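# Shut down reflux: stop stirring, remove condenser, stopper flask

## Task

The reflux has finished and the setup is cool. Switch the hotplate's stirring off and make sure its heating stays off. Lift the glass condenser out of the flask, lay it down on the bench, and leave the clamp that held it open. Then seal the flask with the glass stopper, and leave the flask standing upright. Both water hoses must stay attached to the condenser, including the one fed from the water tap, so neither end may come off. The hotplate, its rod and its clamps are not fixed in place and the glassware breaks easily. A broken piece of glass or a joint forced together counts as failure.

## Robot and tools

ROBOT. Two arms, left_arm and right_arm, each with a five-finger hand (a left hand on left_arm, a right hand on right_arm). Calibrated bases in the scene frame: left_arm at (-0.036, +0.437, 0) m, right_arm at (-0.053, -0.354, 0) m, both facing nearly straight along +x. A camera stand is fixed to the floor behind them. show_instructions returns the reference image pages.

FRAMES. Scene frame: origin at table-top height, halfway between the nominal bases, +z up, +x out over the table, left_arm on the +y side. Reported positions (m), quaternions (wxyz) and velocities use this frame. Each arm is steered by its hand point, 0.05 m in front of the palm and 0.15 m from the wrist flange. Its +z runs along the straight fingers, +y out of the palm, and +x across the palm away from the thumb on the right hand but toward the thumb on the left hand. Straight fingertips sit about 0.06-0.07 m past the point along +z and 0.06 m behind it along -y. A bracket on the little-finger side of the wrist protrudes and can collide. With the palm level, the wrist may hang 0.11 m (palm down) to 0.23 m (palm up) below the point.

ROW FORMAT (execute_actions and move). One row always has 28 numbers, each within [-1, 1], covering both arms. Order: left dx, dy, dz, rx, ry, rz; left little, ring, middle, index, thumb_bend, thumb_turn; left force_limit, speed; then the identical 14 fields for the right arm. dx..rz are offsets, not poses: they are measured from that arm's Hand target at the start of the action (or move) and along that Hand target's own axes. 1.0 = 0.6 m of travel or 180 degrees; rx, ry, rz form one rotation vector. All zeros re-requests the current Hand target. Finger and thumb numbers are absolute targets: +1 open/straight, -1 closed; thumb_turn -1 puts the thumb opposite the fingers, +1 beside the palm. force_limit maps -1..+1 to about 0..10 N at the fingertip (0..15 N for the two thumb motors). speed rises linearly from near zero at -1 to full at +0.48 and stays full up to +1. Use speed -0.94 or lower for a gentle grip. To keep a hand unchanged, repeat the last hand numbers you actually sent; before any were sent, use hand_measured plus hand_force_limit and hand_speed. With the thumb opposed, a grasp fits objects about 0.035-0.065 m thick, or handles down to about 0.025 m.

TOOLS.
- execute_actions(actions, cameras): actions is a list of actions; each action is a table of up to 15 rows, one per 1/30 s step, and its final row is held for any remaining steps. Every row counts from the action's start pose, not the previous row. An empty list returns images.
- move(target, speed, blend, stop_force, zero, blocking, cameras): straight-line path of each hand point to a target row, or through a list of up to 15 rows all measured from the same starting Hand targets. speed is in m/s, 0.002 to 3.6, default 0.25 (rotation up to twice that in rad/s). blend is a corner radius in m. stop_force (3 to 120 N, shared by both arms) ends an arm's path when its wrist sensor feels that push; don't rely on it while the hand turns, and omit it when backing away from contact. zero resets its baseline (default true). blocking=false returns early and cannot be combined with stop_force. Paths are capped at 10 s and do not avoid obstacles.
- wait(seconds 0-10, cameras); stop(cameras) brakes a running move.
- zoom_image(camera, region [x0,y0,x1,y1], at most 504x504 pixels) on one of cam_head_left, cam_head_right, cam_high, cam_left_wrist, cam_right_wrist (all 672x504).
- zero_wrist_force(arm); finished_scene(scene=1).

RESULTS. Per arm: end_effector_position, end_effector_quat_wxyz, velocities (omitted when joint velocities read within noise), Hand target (the commanded pose after clipping, the base for the next offsets), joint positions and torques, Wrist force/torque on the flange axes plus the peak since the previous report. Hand lines list six values in row order: hand_measured, hand_stopped_by (moving, target, force, stalled, fault), hand_load_n (positive when the finger is pushed open; near 0 means a lost grip). A move adds a "move:" line: done, off_target, moving, held or fault, and limits such as paced or held. Done does not prove nothing was touched.

BEHAVIOUR. Commanded orientation is clipped to 32 degrees from the measured one each step. Hand points often settle short; send the remaining distance as an offset. Arms are stiff: a target just past a firm contact can trigger a fault. A fault stops the arm for 10 s, triggered by contact torque at a joint limit (wrist joints about 21.6-21.8 N m) or roughly 150 N (±25) of outside force. Motors at 85 °C brake the arm for 30-60 s; a MOTOR HOT line appears from 70 °C. Keep arms clear of their own bases and of each other, since collisions between arms can end the scene.

AVOID. Knocking over or breaking glassware, forcing ground-glass joints, tugging the hoses off, shoving the loose hotplate stand, dropping or releasing moving items, hard or fast hits, squeezing fingers too hard, and leaving anything off the table.

Each tool is called after ">>>" by a JSON object that holds its "fn" and its "kwargs", one argument or row to a line.

Reference images:

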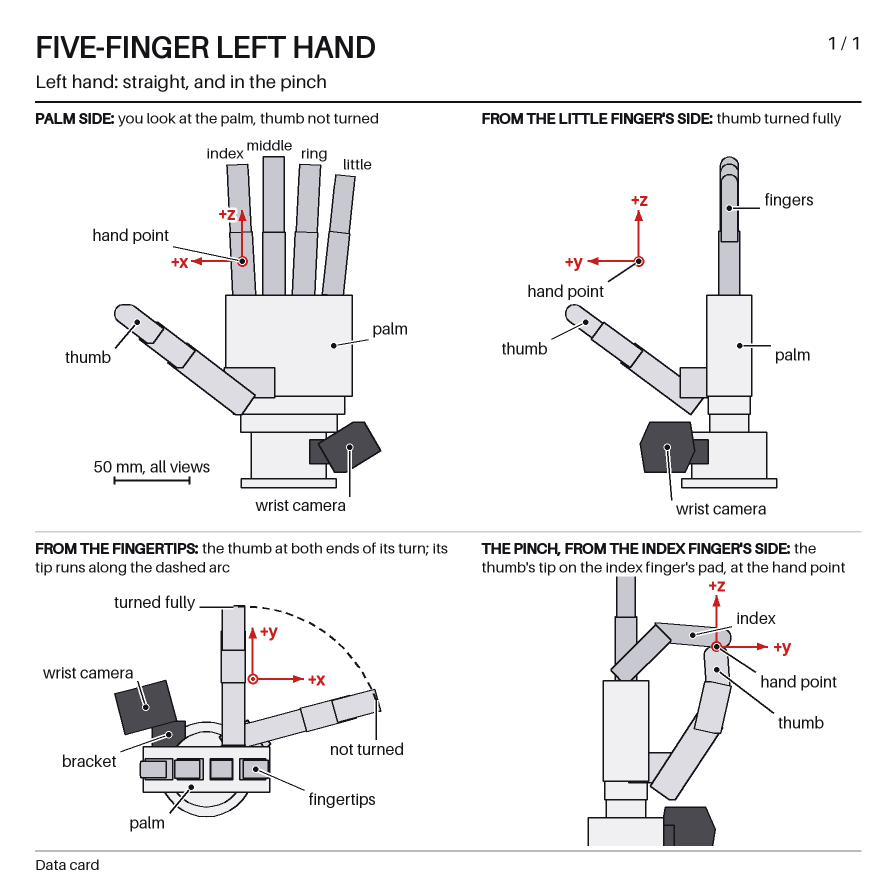

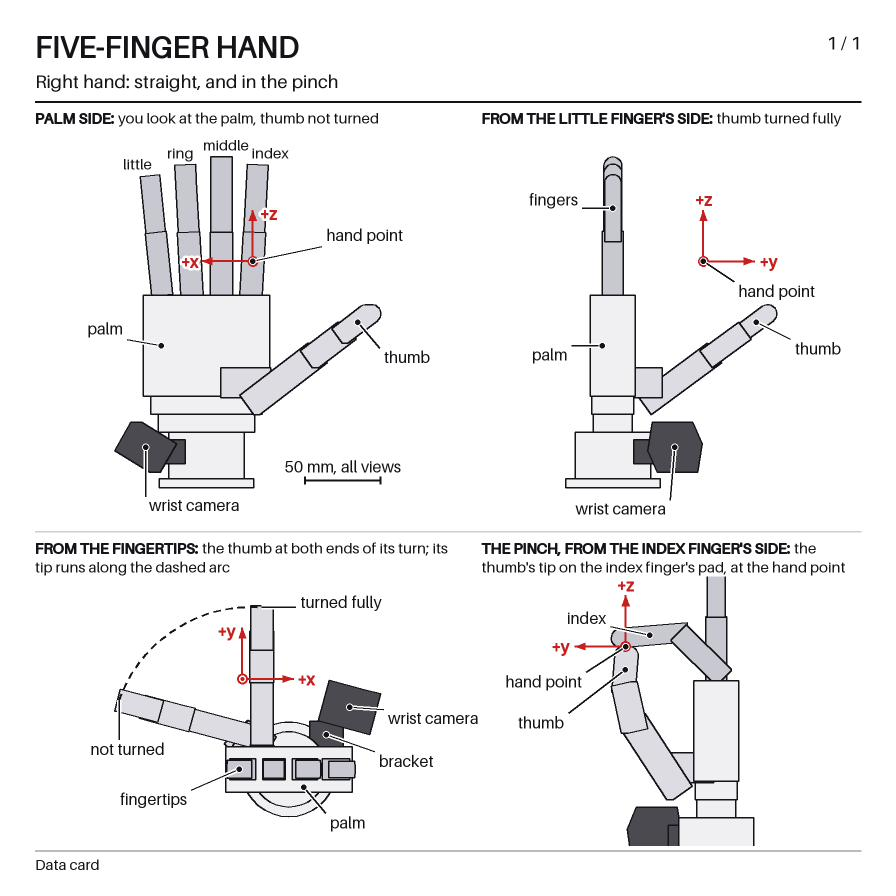

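## Session

>>> {"fn": "execute_actions", "kwargs": {
  "actions": []
}}

Scene clock: 0.00 s.
left_arm: end_effector_position=(+0.2948, +0.3460, +0.1609) hand_measured=(+1.000, +1.000, +1.000, +1.000, +1.000, +1.000) hand_load_n=(+0.0, +0.0, +0.0, +0.0, +0.0, +0.0) hand_stopped_by=(target, target, target, target, target, target) hand_force_limit=0.00 hand_speed=-0.80 end_effector_quat_wxyz=(-0.014, +0.687, +0.726, -0.008) | right_arm: end_effector_position=(+0.4855, -0.3228, +0.2972) hand_measured=(+1.000, +1.000, +1.000, +1.000, +1.000, +1.000) hand_load_n=(+0.0, -0.5, +0.0, +0.0, +0.0, +0.0) hand_stopped_by=(target, target, target, target, target, target) hand_force_limit=0.00 hand_speed=-0.80 end_effector_quat_wxyz=(+0.404, +0.493, +0.747, -0.186)
Joint positions: left_arm=[3.2 -1.634 -1.976 2.009 -1.578 -0.033] | right_arm=[0.124 -1.307 1.591 0.808 2.393 -0.464]
Joint velocities: within noise
Joint torques (N m): no reading
Wrist force (N): no reading
Wrist torque (N m): no reading
Wrist force, peak (N): no reading
Hand target: left_arm +0.2948, +0.3460, +0.1609; -0.014, +0.687, +0.726, -0.008 | right_arm +0.4855, -0.3228, +0.2972; +0.404, +0.493, +0.747, -0.186

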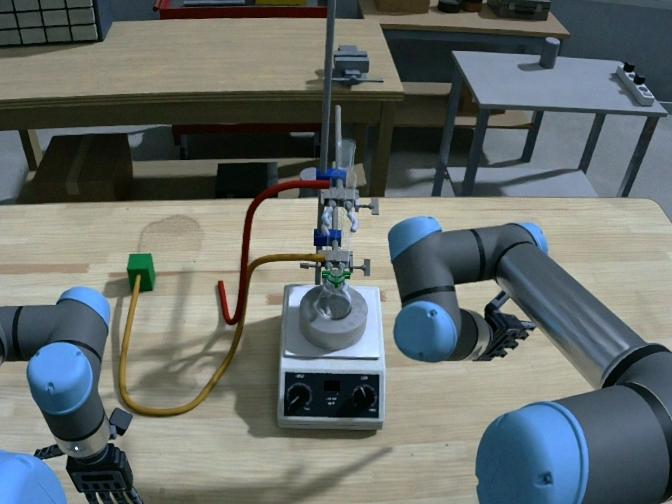

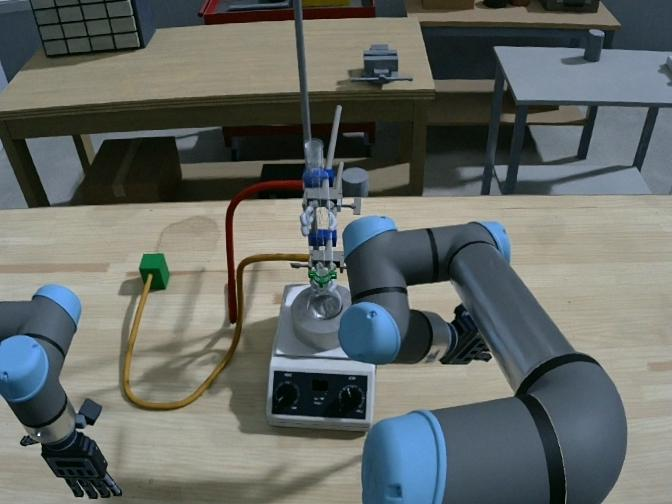

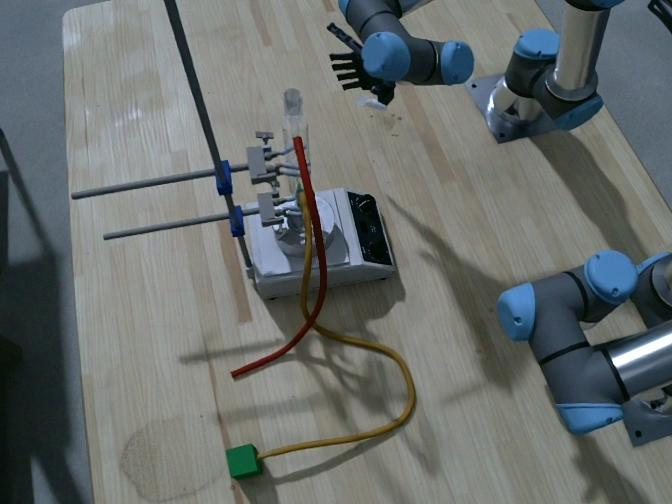

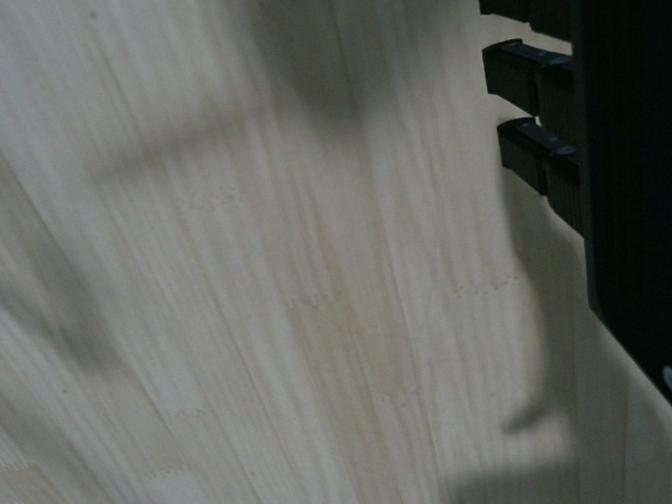

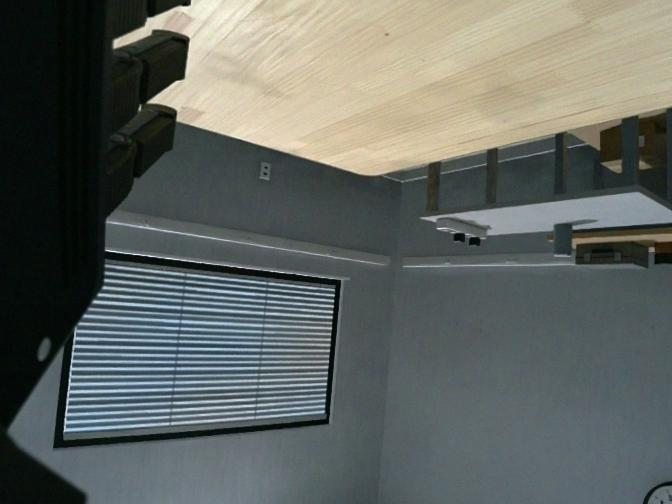

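>>> {"fn": "zoom_image", "kwargs": {
  "camera": "cam_head_left",
  "region": [240, 80, 440, 230]
}}

>>> {"fn": "zoom_image", "kwargs": {
  "camera": "cam_head_left",
  "region": [240, 200, 440, 350]
}}

>>> {"fn": "zoom_image", "kwargs": {
  "camera": "cam_head_left",
  "region": [260, 340, 400, 445]
}}

>>> {"fn": "zoom_image", "kwargs": {
  "camera": "cam_high",
  "region": [200, 70, 400, 320]
}}

>>> {"fn": "zoom_image", "kwargs": {
  "camera": "cam_head_right",
  "region": [240, 90, 400, 330]
}}

>>> {"fn": "zoom_image", "kwargs": {
  "camera": "cam_high",
  "region": [310, 0, 510, 150]
}}

Scaled by 2.520 from the camera's 672x504 image, which has a finer 960x720 frame.

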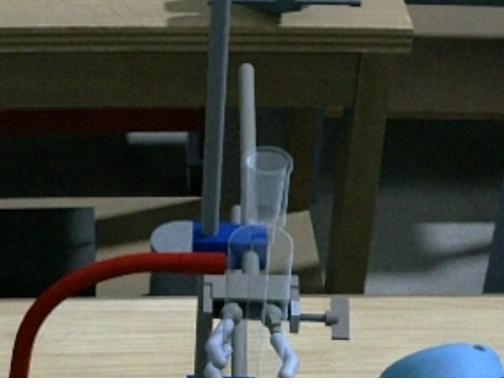

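Scaled by 2.520 from the camera's 672x504 image, which has a finer 960x720 frame.

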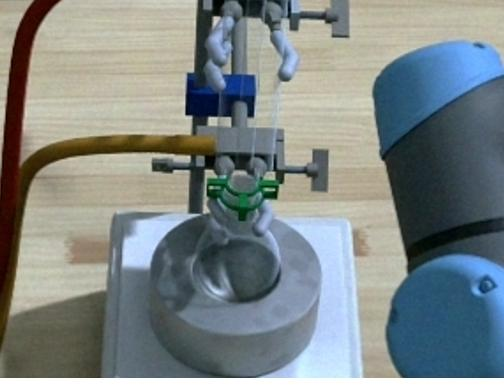

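Scaled by 3.600 from the camera's 672x504 image, which has a finer 960x720 frame.

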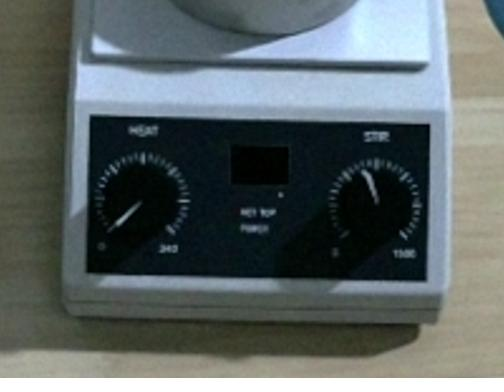

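Scaled by 2.016 from the camera's 672x504 image, which has a finer 960x720 frame.

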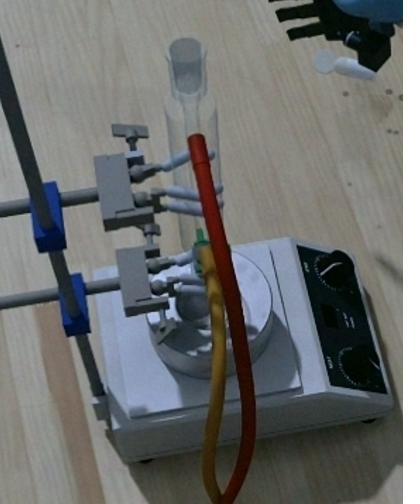

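Scaled by 2.100 from the camera's 672x504 image, which has a finer 960x720 frame.

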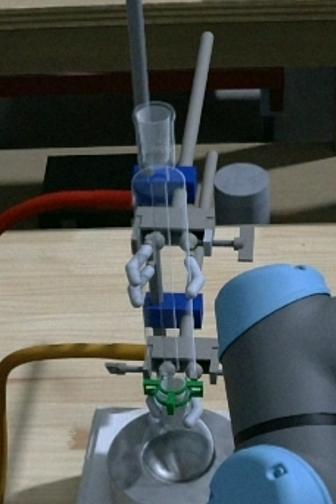

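Scaled by 2.520 from the camera's 672x504 image, which has a finer 960x720 frame.

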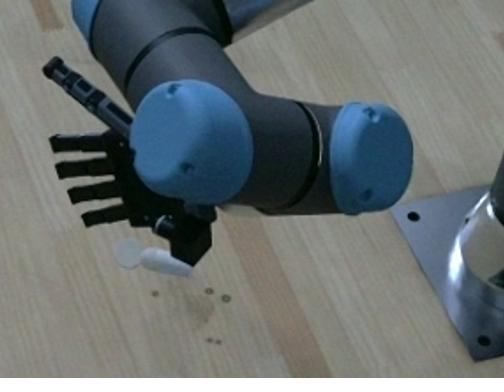

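>>> {"fn": "move", "kwargs": {
  "target": [-0.0035,0.087,-0.1525,-0.01,0,0.017,1,1,1,1,1,1,0,-0.8, 0,0,-0.2,0,0,0,1,1,1,1,1,1,0,-0.8],
  "cameras": ["all"]
}}

Scene clock: 55.23 s.
left_arm: end_effector_position=(+0.3498, +0.3462, +0.2506) hand_measured=(+1.000, +1.000, +1.000, +1.000, +1.000, +1.000) hand_load_n=(+0.0, +0.0, +0.0, +0.0, +0.0, +0.0) hand_stopped_by=(target, target, target, target, target, target) hand_force_limit=0.00 hand_speed=-0.80 end_effector_quat_wxyz=(-0.003, +0.706, +0.708, +0.003) | right_arm: end_effector_position=(+0.4351, -0.2416, +0.3696) hand_measured=(+1.000, +1.000, +1.000, +1.000, +1.000, +1.000) hand_load_n=(+0.0, +0.0, +0.5, +0.0, -0.5, +0.0) hand_stopped_by=(target, target, target, target, target, target) hand_force_limit=0.00 hand_speed=-0.80 end_effector_quat_wxyz=(+0.404, +0.493, +0.747, -0.186) end_effector_velocity=(-0.001, +0.000, +0.001) end_effector_angular_velocity=(-0.001, +0.002, -0.001)
Joint positions: left_arm=[3.207 -1.662 -1.698 1.79 -1.579 0.027] | right_arm=[0.354 -1.305 1.461 1.19 2.473 -0.132]
Joint velocities: left_arm=[within noise] | right_arm=[0.001 -0.001 0 0.006 0.001 0.004]
Joint torques (N m): left_arm=[-9.87 29.62 33.42 -4.63 1.45 -1.29] | right_arm=[8.25 -36.5 -17.84 4.05 -1.5 1.35]
Wrist force (N): left_arm=[0.3 -0.1 0.3] | right_arm=[0.4 0.5 -0.2]
Wrist torque (N m): left_arm=[-0.02 -0.03 -0.01] | right_arm=[0.12 0.02 0.00]
Wrist force, peak (N): left_arm=[-0.1 -1.0 1.6] | right_arm=[0.0 0.2 1.8]
Hand target: left_arm +0.3498, +0.3461, +0.2507; -0.003, +0.707, +0.708, +0.003 | right_arm +0.4351, -0.2415, +0.3697; +0.404, +0.493, +0.747, -0.186
Off the commanded pose: left_arm 0.000 m, 0 deg | right_arm 0.000 m, 0 deg.
move: done

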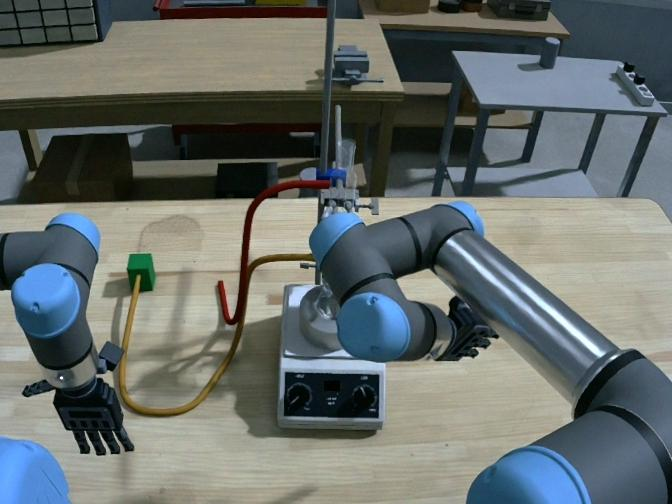

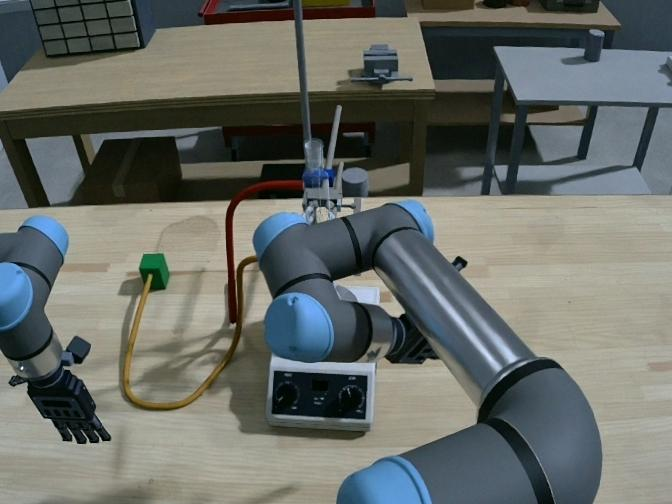

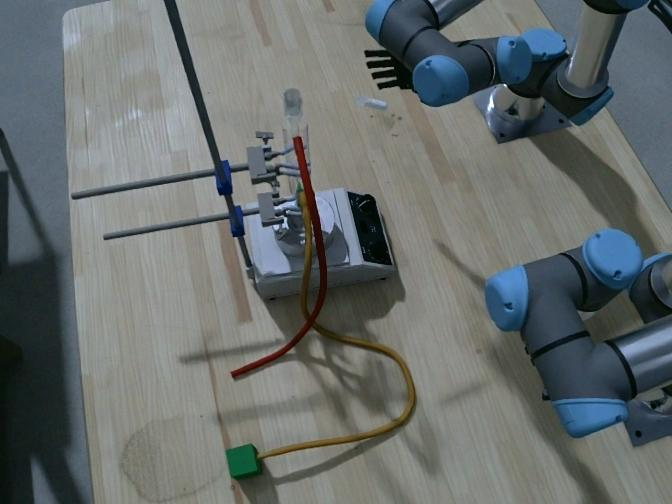

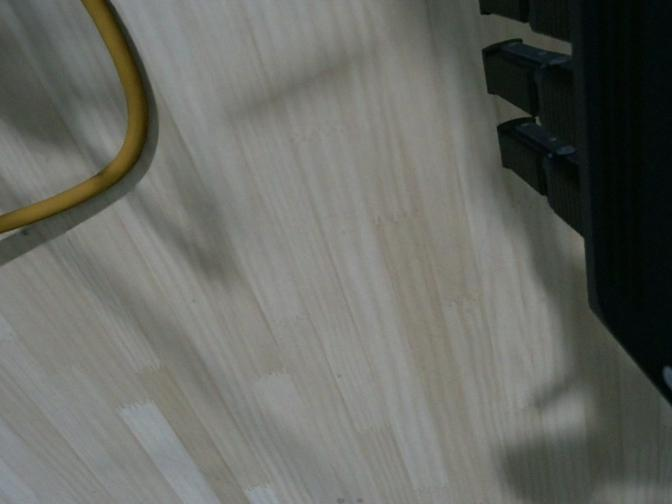

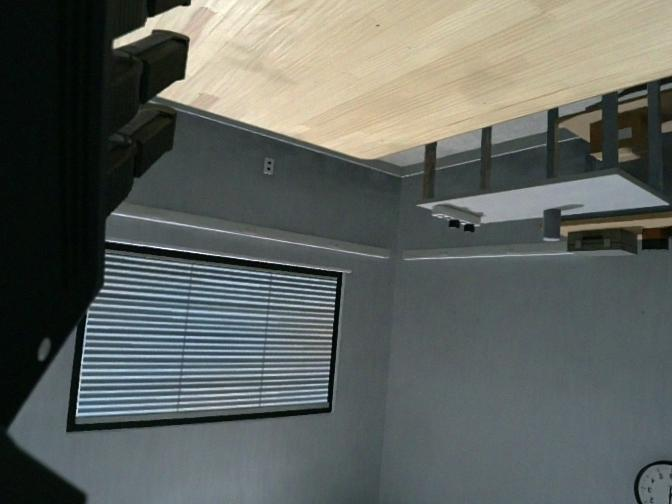

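>>> {"fn": "zoom_image", "kwargs": {
  "camera": "cam_head_left",
  "region": [10, 330, 160, 480]
}}

>>> {"fn": "zoom_image", "kwargs": {
  "camera": "cam_head_right",
  "region": [0, 320, 150, 470]
}}

>>> {"fn": "zoom_image", "kwargs": {
  "camera": "cam_high",
  "region": [330, 20, 480, 170]
}}

Scaled by 3.360 from the camera's 672x504 image, which has a finer 960x720 frame.

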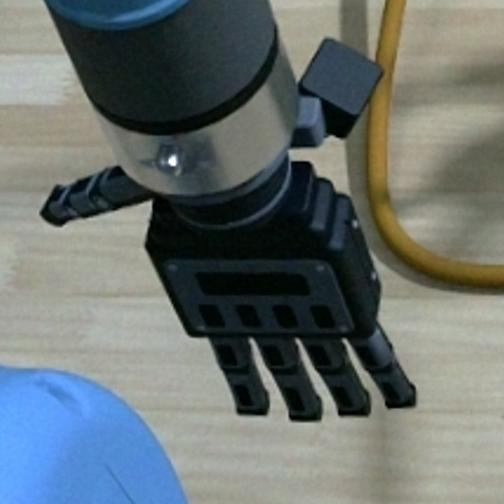

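Scaled by 3.360 from the camera's 672x504 image, which has a finer 960x720 frame.

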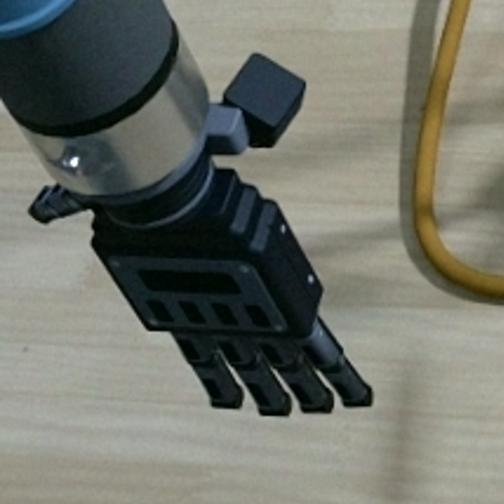

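Scaled by 3.360 from the camera's 672x504 image, which has a finer 960x720 frame.

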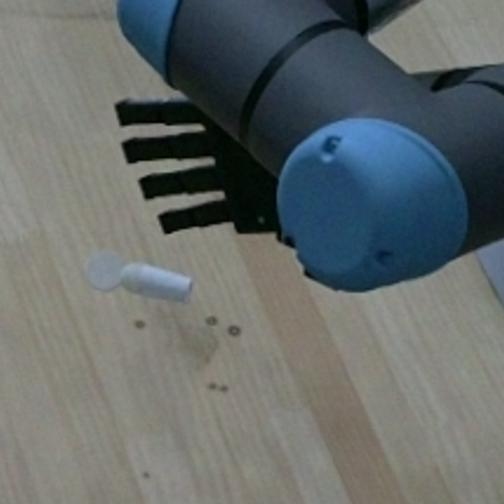

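>>> {"fn": "move", "kwargs": {
  "target": [-0.0833,0.3333,-0.25,0,0,0,1,1,1,1,1,1,0,-0.8, -0.223,-0.219,0.3025,0.1024,0.277,0.1196,1,1,1,1,1,1,0,-0.8],
  "cameras": ["all"]
}}

Scene clock: 111.93 s.
left_arm: end_effector_position=(+0.5498, +0.2952, +0.4004) hand_measured=(+1.000, +1.000, +1.000, +1.000, +1.000, +1.000) hand_load_n=(+0.0, +0.0, +0.0, +0.0, +0.0, +0.0) hand_stopped_by=(target, target, target, target, target, target) hand_force_limit=0.00 hand_speed=-0.80 end_effector_quat_wxyz=(-0.003, +0.707, +0.708, +0.003) | right_arm: end_effector_position=(+0.4196, -0.5013, +0.3496) hand_measured=(+1.000, +1.000, +1.000, +1.000, +1.000, +1.000) hand_load_n=(+0.0, +0.0, +0.0, +0.0, +0.0, +0.0) hand_stopped_by=(target, target, target, target, target, target) hand_force_limit=0.00 hand_speed=-0.80 end_effector_quat_wxyz=(+0.000, +0.708, +0.707, +0.000)
Joint positions: left_arm=[3.099 -2.306 -0.38 1.115 -1.579 -0.08] | right_arm=[-0.619 -1.295 1.223 1.643 1.571 -0.59]
Joint torques (N m): left_arm=[-0.21 42.88 33.43 -3.16 -0.87 1.83] | right_arm=[-8 -23.71 -16.78 4.15 -1.01 -1.41]
Wrist force (N): left_arm=[0.2 0.2 -0.1] | right_arm=[1.2 0.1 0.0]
Wrist torque (N m): left_arm=[0.04 -0.07 0.00] | right_arm=[0.08 -0.26 0.18]
Wrist force, peak (N): left_arm=[0.4 -1.0 0.8] | right_arm=[1.0 0.7 -0.8]
Hand target: left_arm +0.5498, +0.2953, +0.4004; -0.003, +0.707, +0.708, +0.003 | right_arm +0.4196, -0.5013, +0.3496; +0.000, +0.707, +0.707, +0.000
Off the commanded pose: left_arm 0.000 m, 0 deg | right_arm 0.000 m, 0 deg.
move: done

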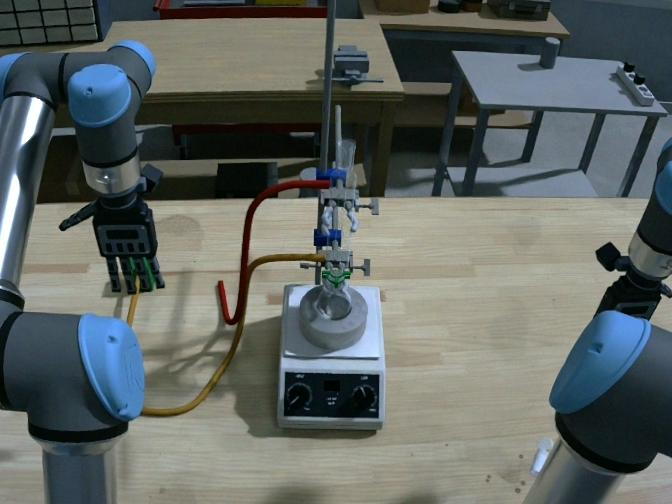

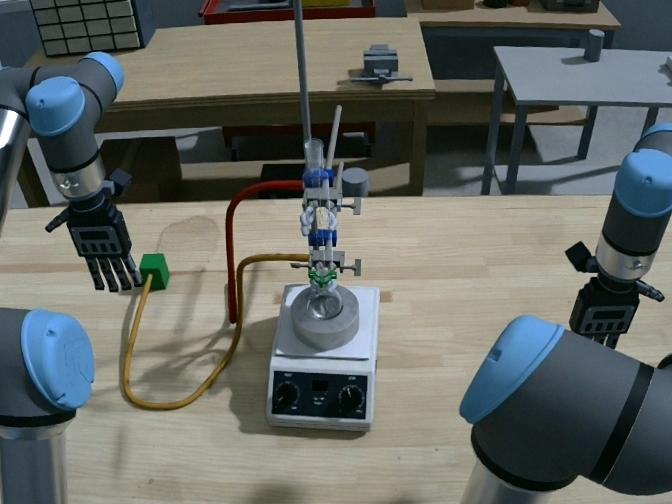

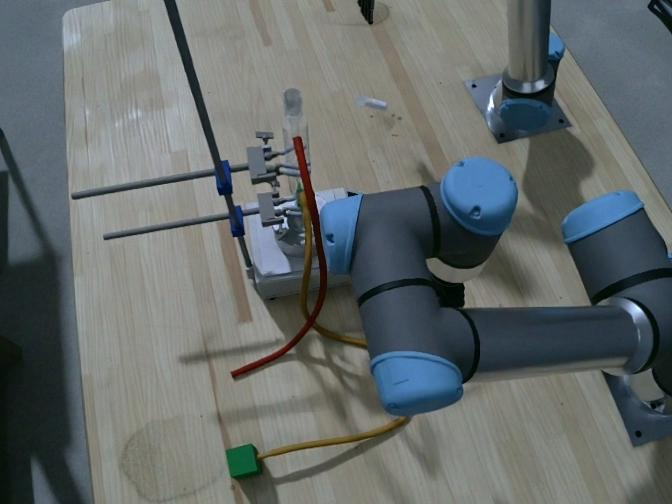

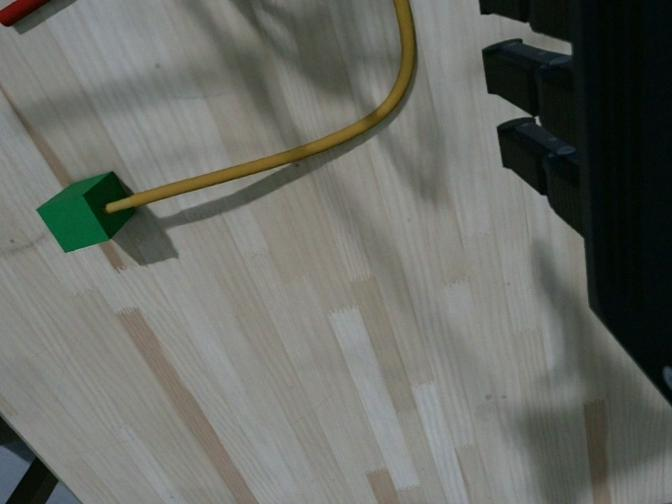

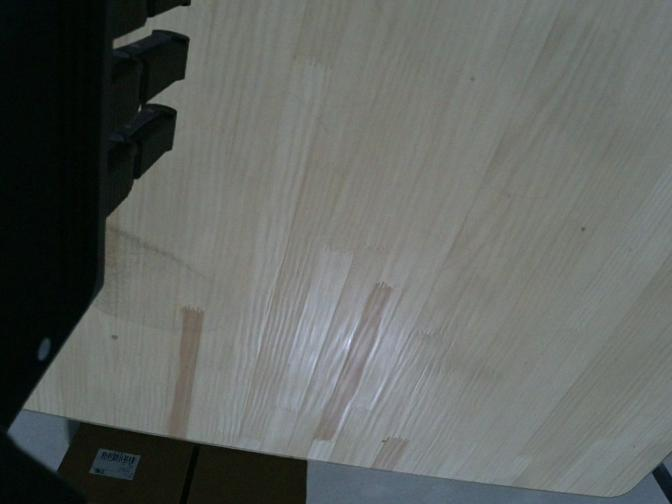

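>>> {"fn": "zoom_image", "kwargs": {
  "camera": "cam_head_left",
  "region": [50, 150, 200, 300]
}}

>>> {"fn": "zoom_image", "kwargs": {
  "camera": "cam_head_right",
  "region": [30, 150, 180, 300]
}}

>>> {"fn": "zoom_image", "kwargs": {
  "camera": "cam_head_right",
  "region": [522, 220, 672, 370]
}}

>>> {"fn": "zoom_image", "kwargs": {
  "camera": "cam_head_left",
  "region": [240, 130, 400, 290]
}}

>>> {"fn": "zoom_image", "kwargs": {
  "camera": "cam_head_right",
  "region": [260, 130, 420, 290]
}}

>>> {"fn": "zoom_image", "kwargs": {
  "camera": "cam_head_right",
  "region": [260, 220, 400, 360]
}}

Scaled by 3.360 from the camera's 672x504 image, which has a finer 960x720 frame.

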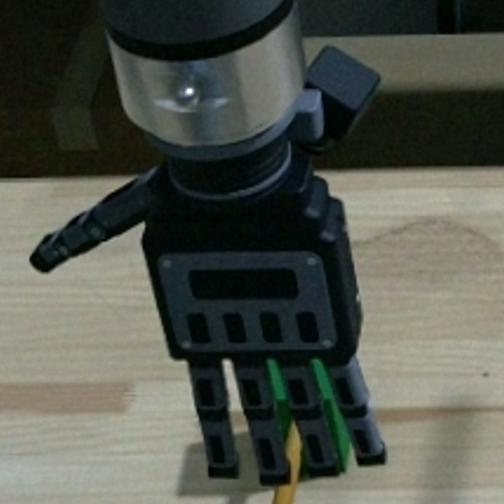

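Scaled by 3.360 from the camera's 672x504 image, which has a finer 960x720 frame.

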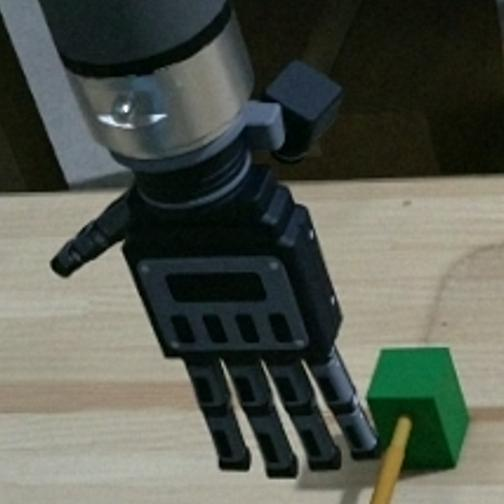

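Scaled by 3.360 from the camera's 672x504 image, which has a finer 960x720 frame.

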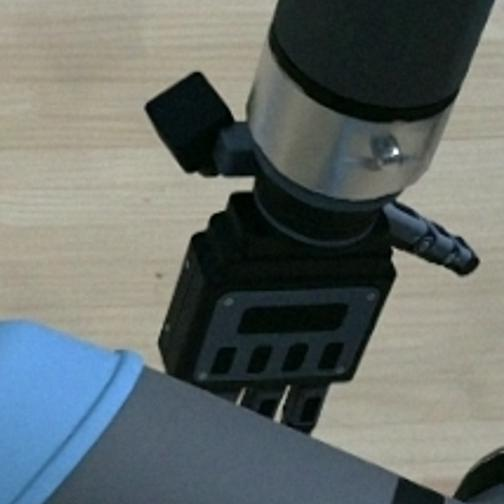

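Scaled by 3.150 from the camera's 672x504 image, which has a finer 960x720 frame.

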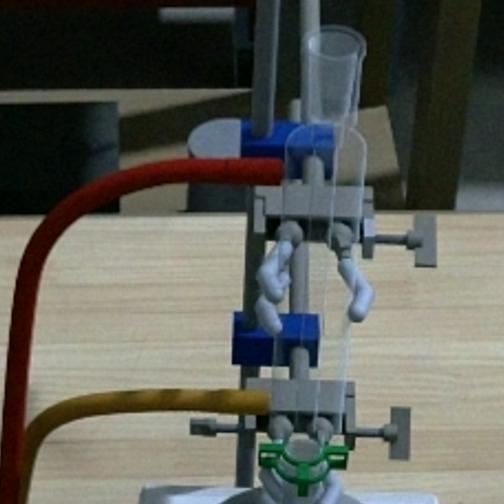

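Scaled by 3.150 from the camera's 672x504 image, which has a finer 960x720 frame.

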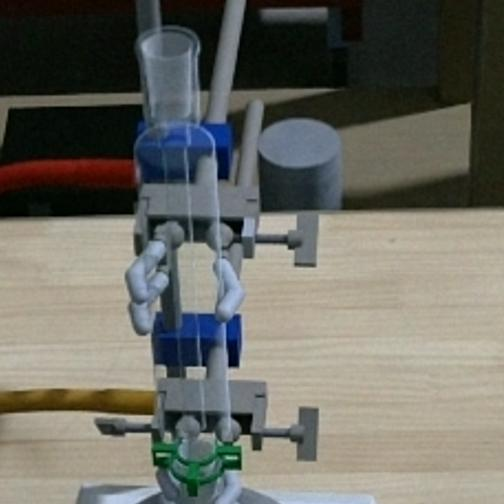

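Scaled by 3.600 from the camera's 672x504 image, which has a finer 960x720 frame.

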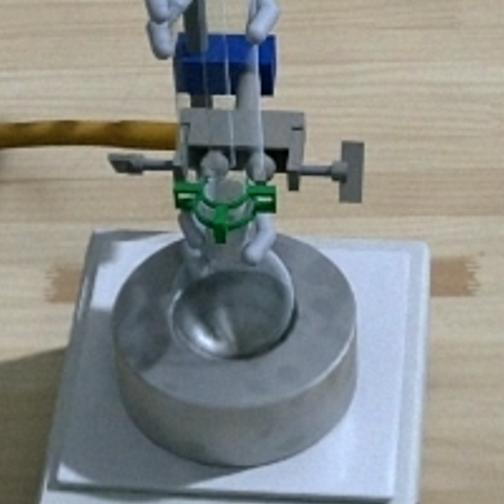

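>>> {"fn": "move", "kwargs": {
  "target": [0,0,0,0,0,0,-1,-1,-1,0,0,-1,0,0, 0,0,0,0,0,0,-1,-1,-1,0,0,-1,0,0],
  "cameras": ["cam_left_wrist","cam_right_wrist"]
}}

Scene clock: 191.80 s.
left_arm: end_effector_position=(+0.5498, +0.2953, +0.4004) hand_measured=(-1.000, -1.000, -1.000, +0.000, +0.002, -0.792) hand_load_n=(+0.0, +0.0, -1.5, +0.0, +4.0, +23.5) hand_stopped_by=(target, target, target, target, target, force) hand_force_limit=0.00 hand_speed=0.00 end_effector_quat_wxyz=(-0.003, +0.707, +0.708, +0.003) | right_arm: end_effector_position=(+0.4196, -0.5013, +0.3496) hand_measured=(-1.000, -1.000, -1.000, +0.000, +0.002, -0.792) hand_load_n=(+0.0, +0.0, -2.0, +0.5, +5.0, +21.0) hand_stopped_by=(target, target, target, target, target, force) hand_force_limit=0.00 hand_speed=0.00 end_effector_quat_wxyz=(+0.000, +0.707, +0.707, +0.000)
Joint positions: left_arm=[3.1 -2.306 -0.379 1.115 -1.579 -0.08] | right_arm=[-0.619 -1.295 1.223 1.643 1.571 -0.59]
Joint torques (N m): left_arm=[6.66 58.06 4.55 -0.05 1.3 2.07] | right_arm=[-7.82 -19.48 -24.72 2.99 -2.18 -1.23]
Wrist force (N): left_arm=[0.0 -0.1 0.0] | right_arm=[1.1 0.0 0.1]
Wrist torque (N m): left_arm=[0.01 -0.03 0.00] | right_arm=[0.07 -0.26 0.17]
Wrist force, peak (N): left_arm=[0.2 0.3 -0.1] | right_arm=[1.4 0.0 -0.2]
Hand target: left_arm +0.5498, +0.2953, +0.4004; -0.003, +0.707, +0.708, +0.003 | right_arm +0.4196, -0.5013, +0.3496; +0.000, +0.707, +0.707, +0.000
Off the commanded pose: left_arm 0.000 m, 0 deg | right_arm 0.000 m, 0 deg.
move: done
Images, in order (width x height): cam_left_wrist 672x504, cam_right_wrist 672x504.

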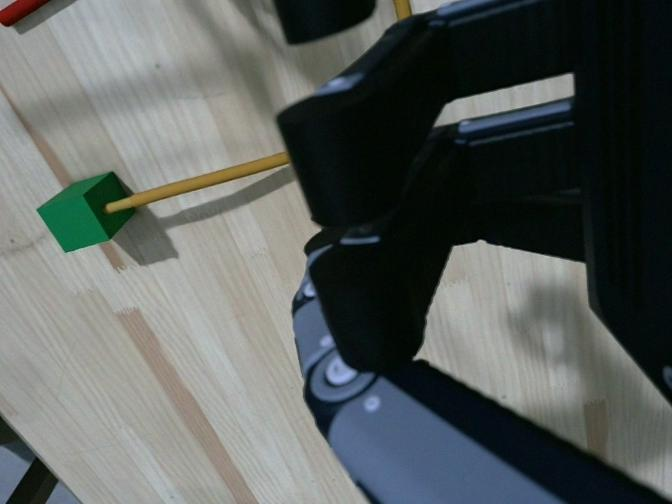

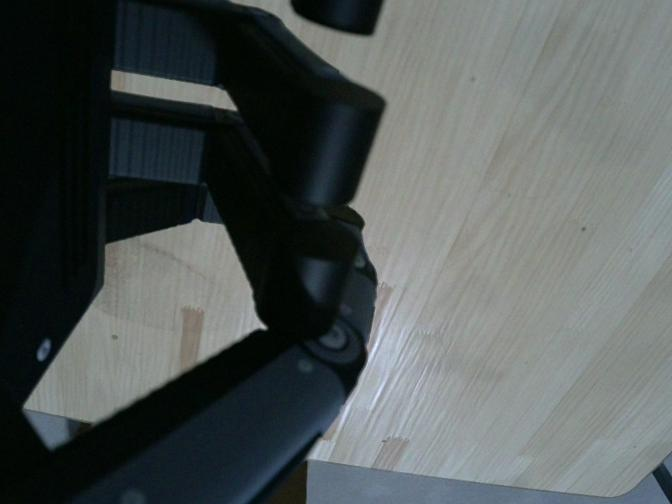

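>>> {"fn": "move", "kwargs": {
  "target": [0,0,0,0,0,0,1,1,1,1,1,1,0,0, 0.3667,0.30,-0.0833,0,0.5,0,1,1,1,1,1,1,0,0],
  "cameras": ["all"]
}}

Scene clock: 262.13 s.
left_arm: end_effector_position=(+0.5498, +0.2953, +0.4004) hand_measured=(+1.000, +1.000, +1.000, +1.000, +1.000, +1.000) hand_load_n=(+0.0, +0.0, +0.0, +0.0, +0.0, +0.0) hand_stopped_by=(target, target, target, target, target, target) hand_force_limit=0.00 hand_speed=0.00 end_effector_quat_wxyz=(-0.003, +0.707, +0.708, +0.003) | right_arm: end_effector_position=(+0.5998, -0.2814, +0.3996) hand_measured=(+1.000, +1.000, +1.000, +1.000, +1.000, +1.000) hand_load_n=(+0.0, -0.5, +0.0, +0.0, +0.0, +0.0) hand_stopped_by=(target, target, target, target, target, target) hand_force_limit=0.00 hand_speed=0.00 end_effector_quat_wxyz=(+0.500, -0.500, -0.500, -0.500) end_effector_velocity=(+0.001, +0.000, +0.001) end_effector_angular_velocity=(+0.003, +0.000, +0.001)
Joint positions: left_arm=[3.1 -2.306 -0.379 1.115 -1.579 -0.08] | right_arm=[-0.536 -0.935 1.394 2.682 0.508 -1.571]
Joint velocities: left_arm=[within noise] | right_arm=[0.001 0 0 0.006 0 -0.005]
Joint torques (N m): left_arm=[-9.6 54.8 4.87 -1.5 0.06 1.61] | right_arm=[-3.97 -45.02 -19.75 2.67 1.05 -1.32]
Wrist force (N): left_arm=[0.0 0.0 0.0] | right_arm=[1.4 0.7 1.6]
Wrist torque (N m): left_arm=[0.00 -0.04 -0.01] | right_arm=[-0.04 -0.04 0.33]
Wrist force, peak (N): left_arm=[0.3 0.1 -0.2] | right_arm=[1.5 0.9 2.0]
Hand target: left_arm +0.5498, +0.2953, +0.4004; -0.003, +0.707, +0.708, +0.003 | right_arm +0.5999, -0.2815, +0.3996; +0.500, -0.500, -0.500, -0.500
Off the commanded pose: left_arm 0.000 m, 0 deg | right_arm 0.000 m, 0 deg.
move: done

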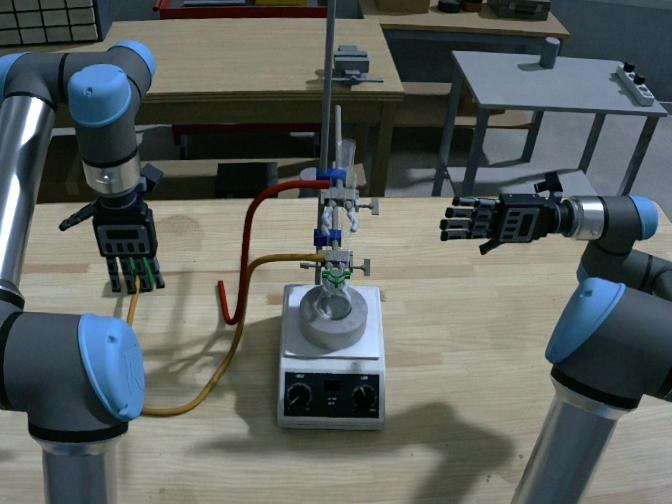

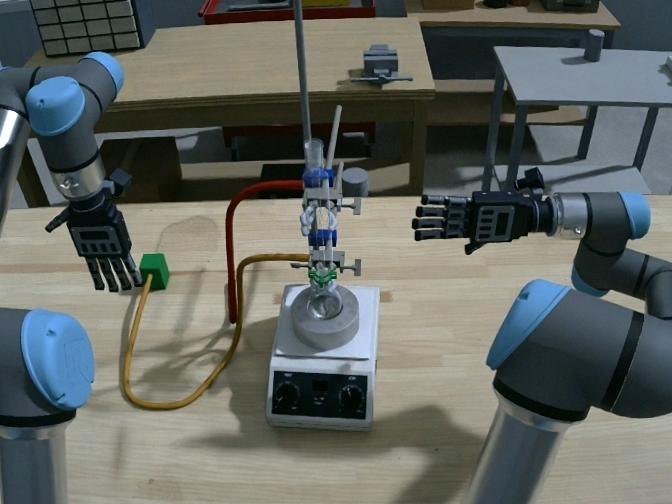

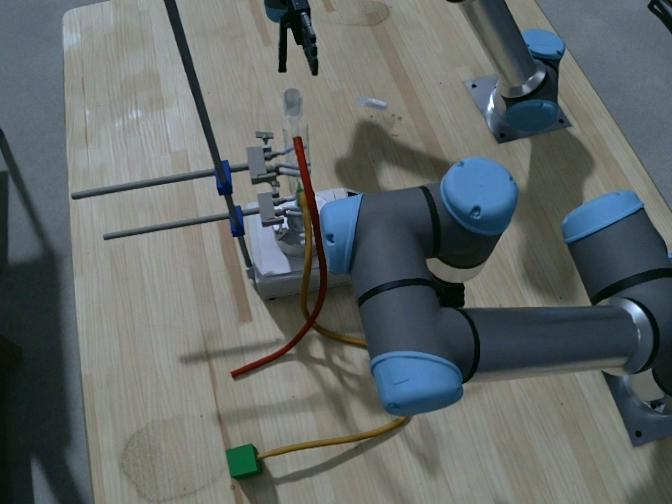

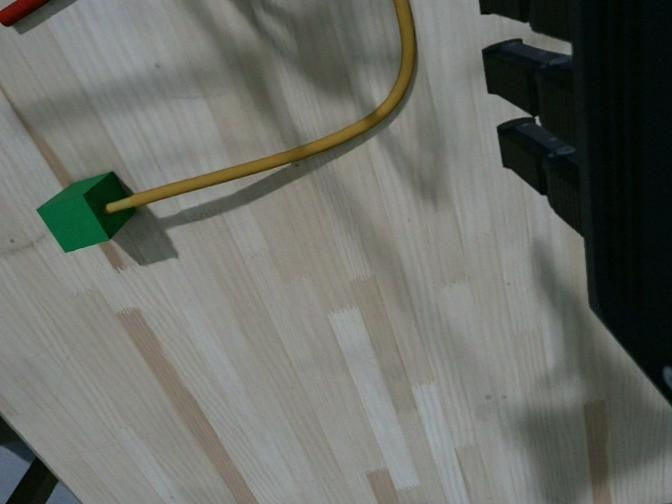

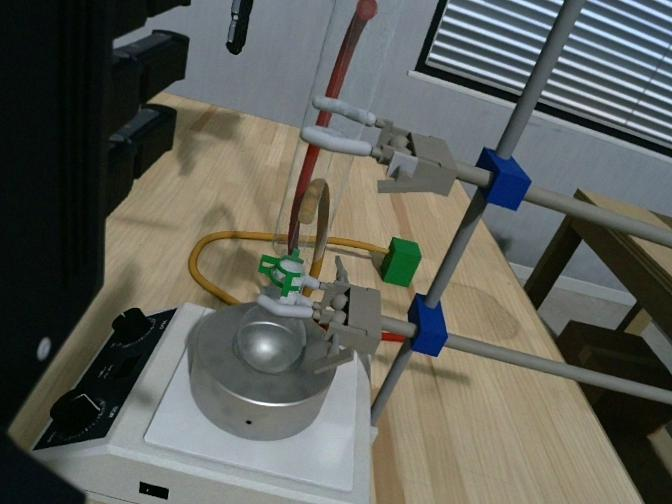

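>>> {"fn": "zoom_image", "kwargs": {
  "camera": "cam_right_wrist",
  "region": [230, 60, 480, 260]
}}

>>> {"fn": "zoom_image", "kwargs": {
  "camera": "cam_right_wrist",
  "region": [220, 220, 420, 400]
}}

>>> {"fn": "zoom_image", "kwargs": {
  "camera": "cam_right_wrist",
  "region": [20, 280, 240, 480]
}}

Scaled by 2.016 from the camera's 672x504 image, which has a finer 960x720 frame.

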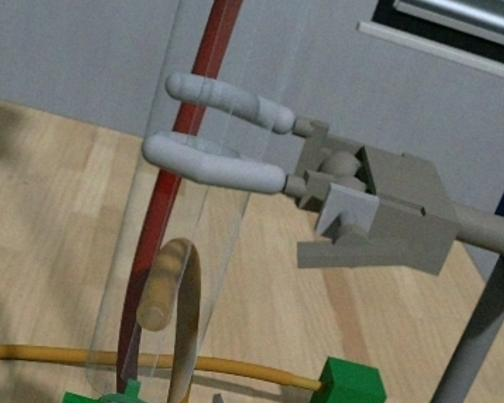

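Scaled by 2.520 from the camera's 672x504 image, which has a finer 960x720 frame.

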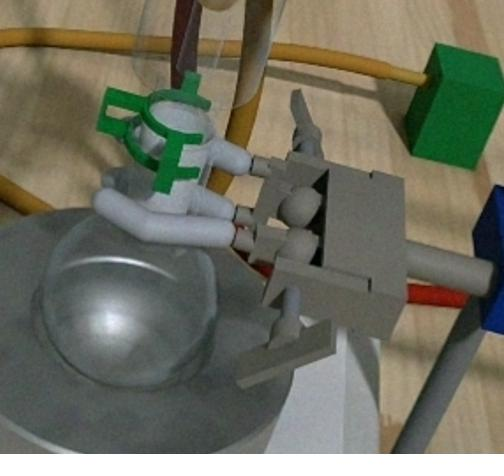

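Scaled by 2.291 from the camera's 672x504 image, which has a finer 960x720 frame.

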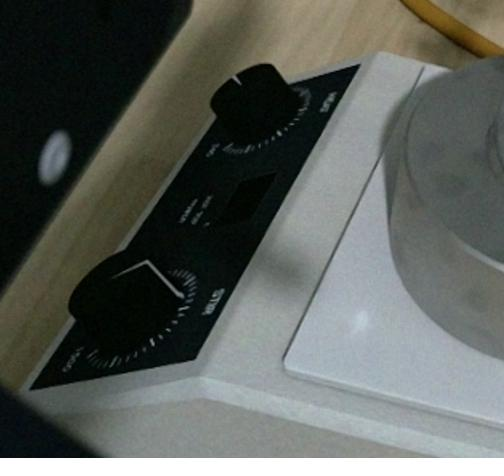

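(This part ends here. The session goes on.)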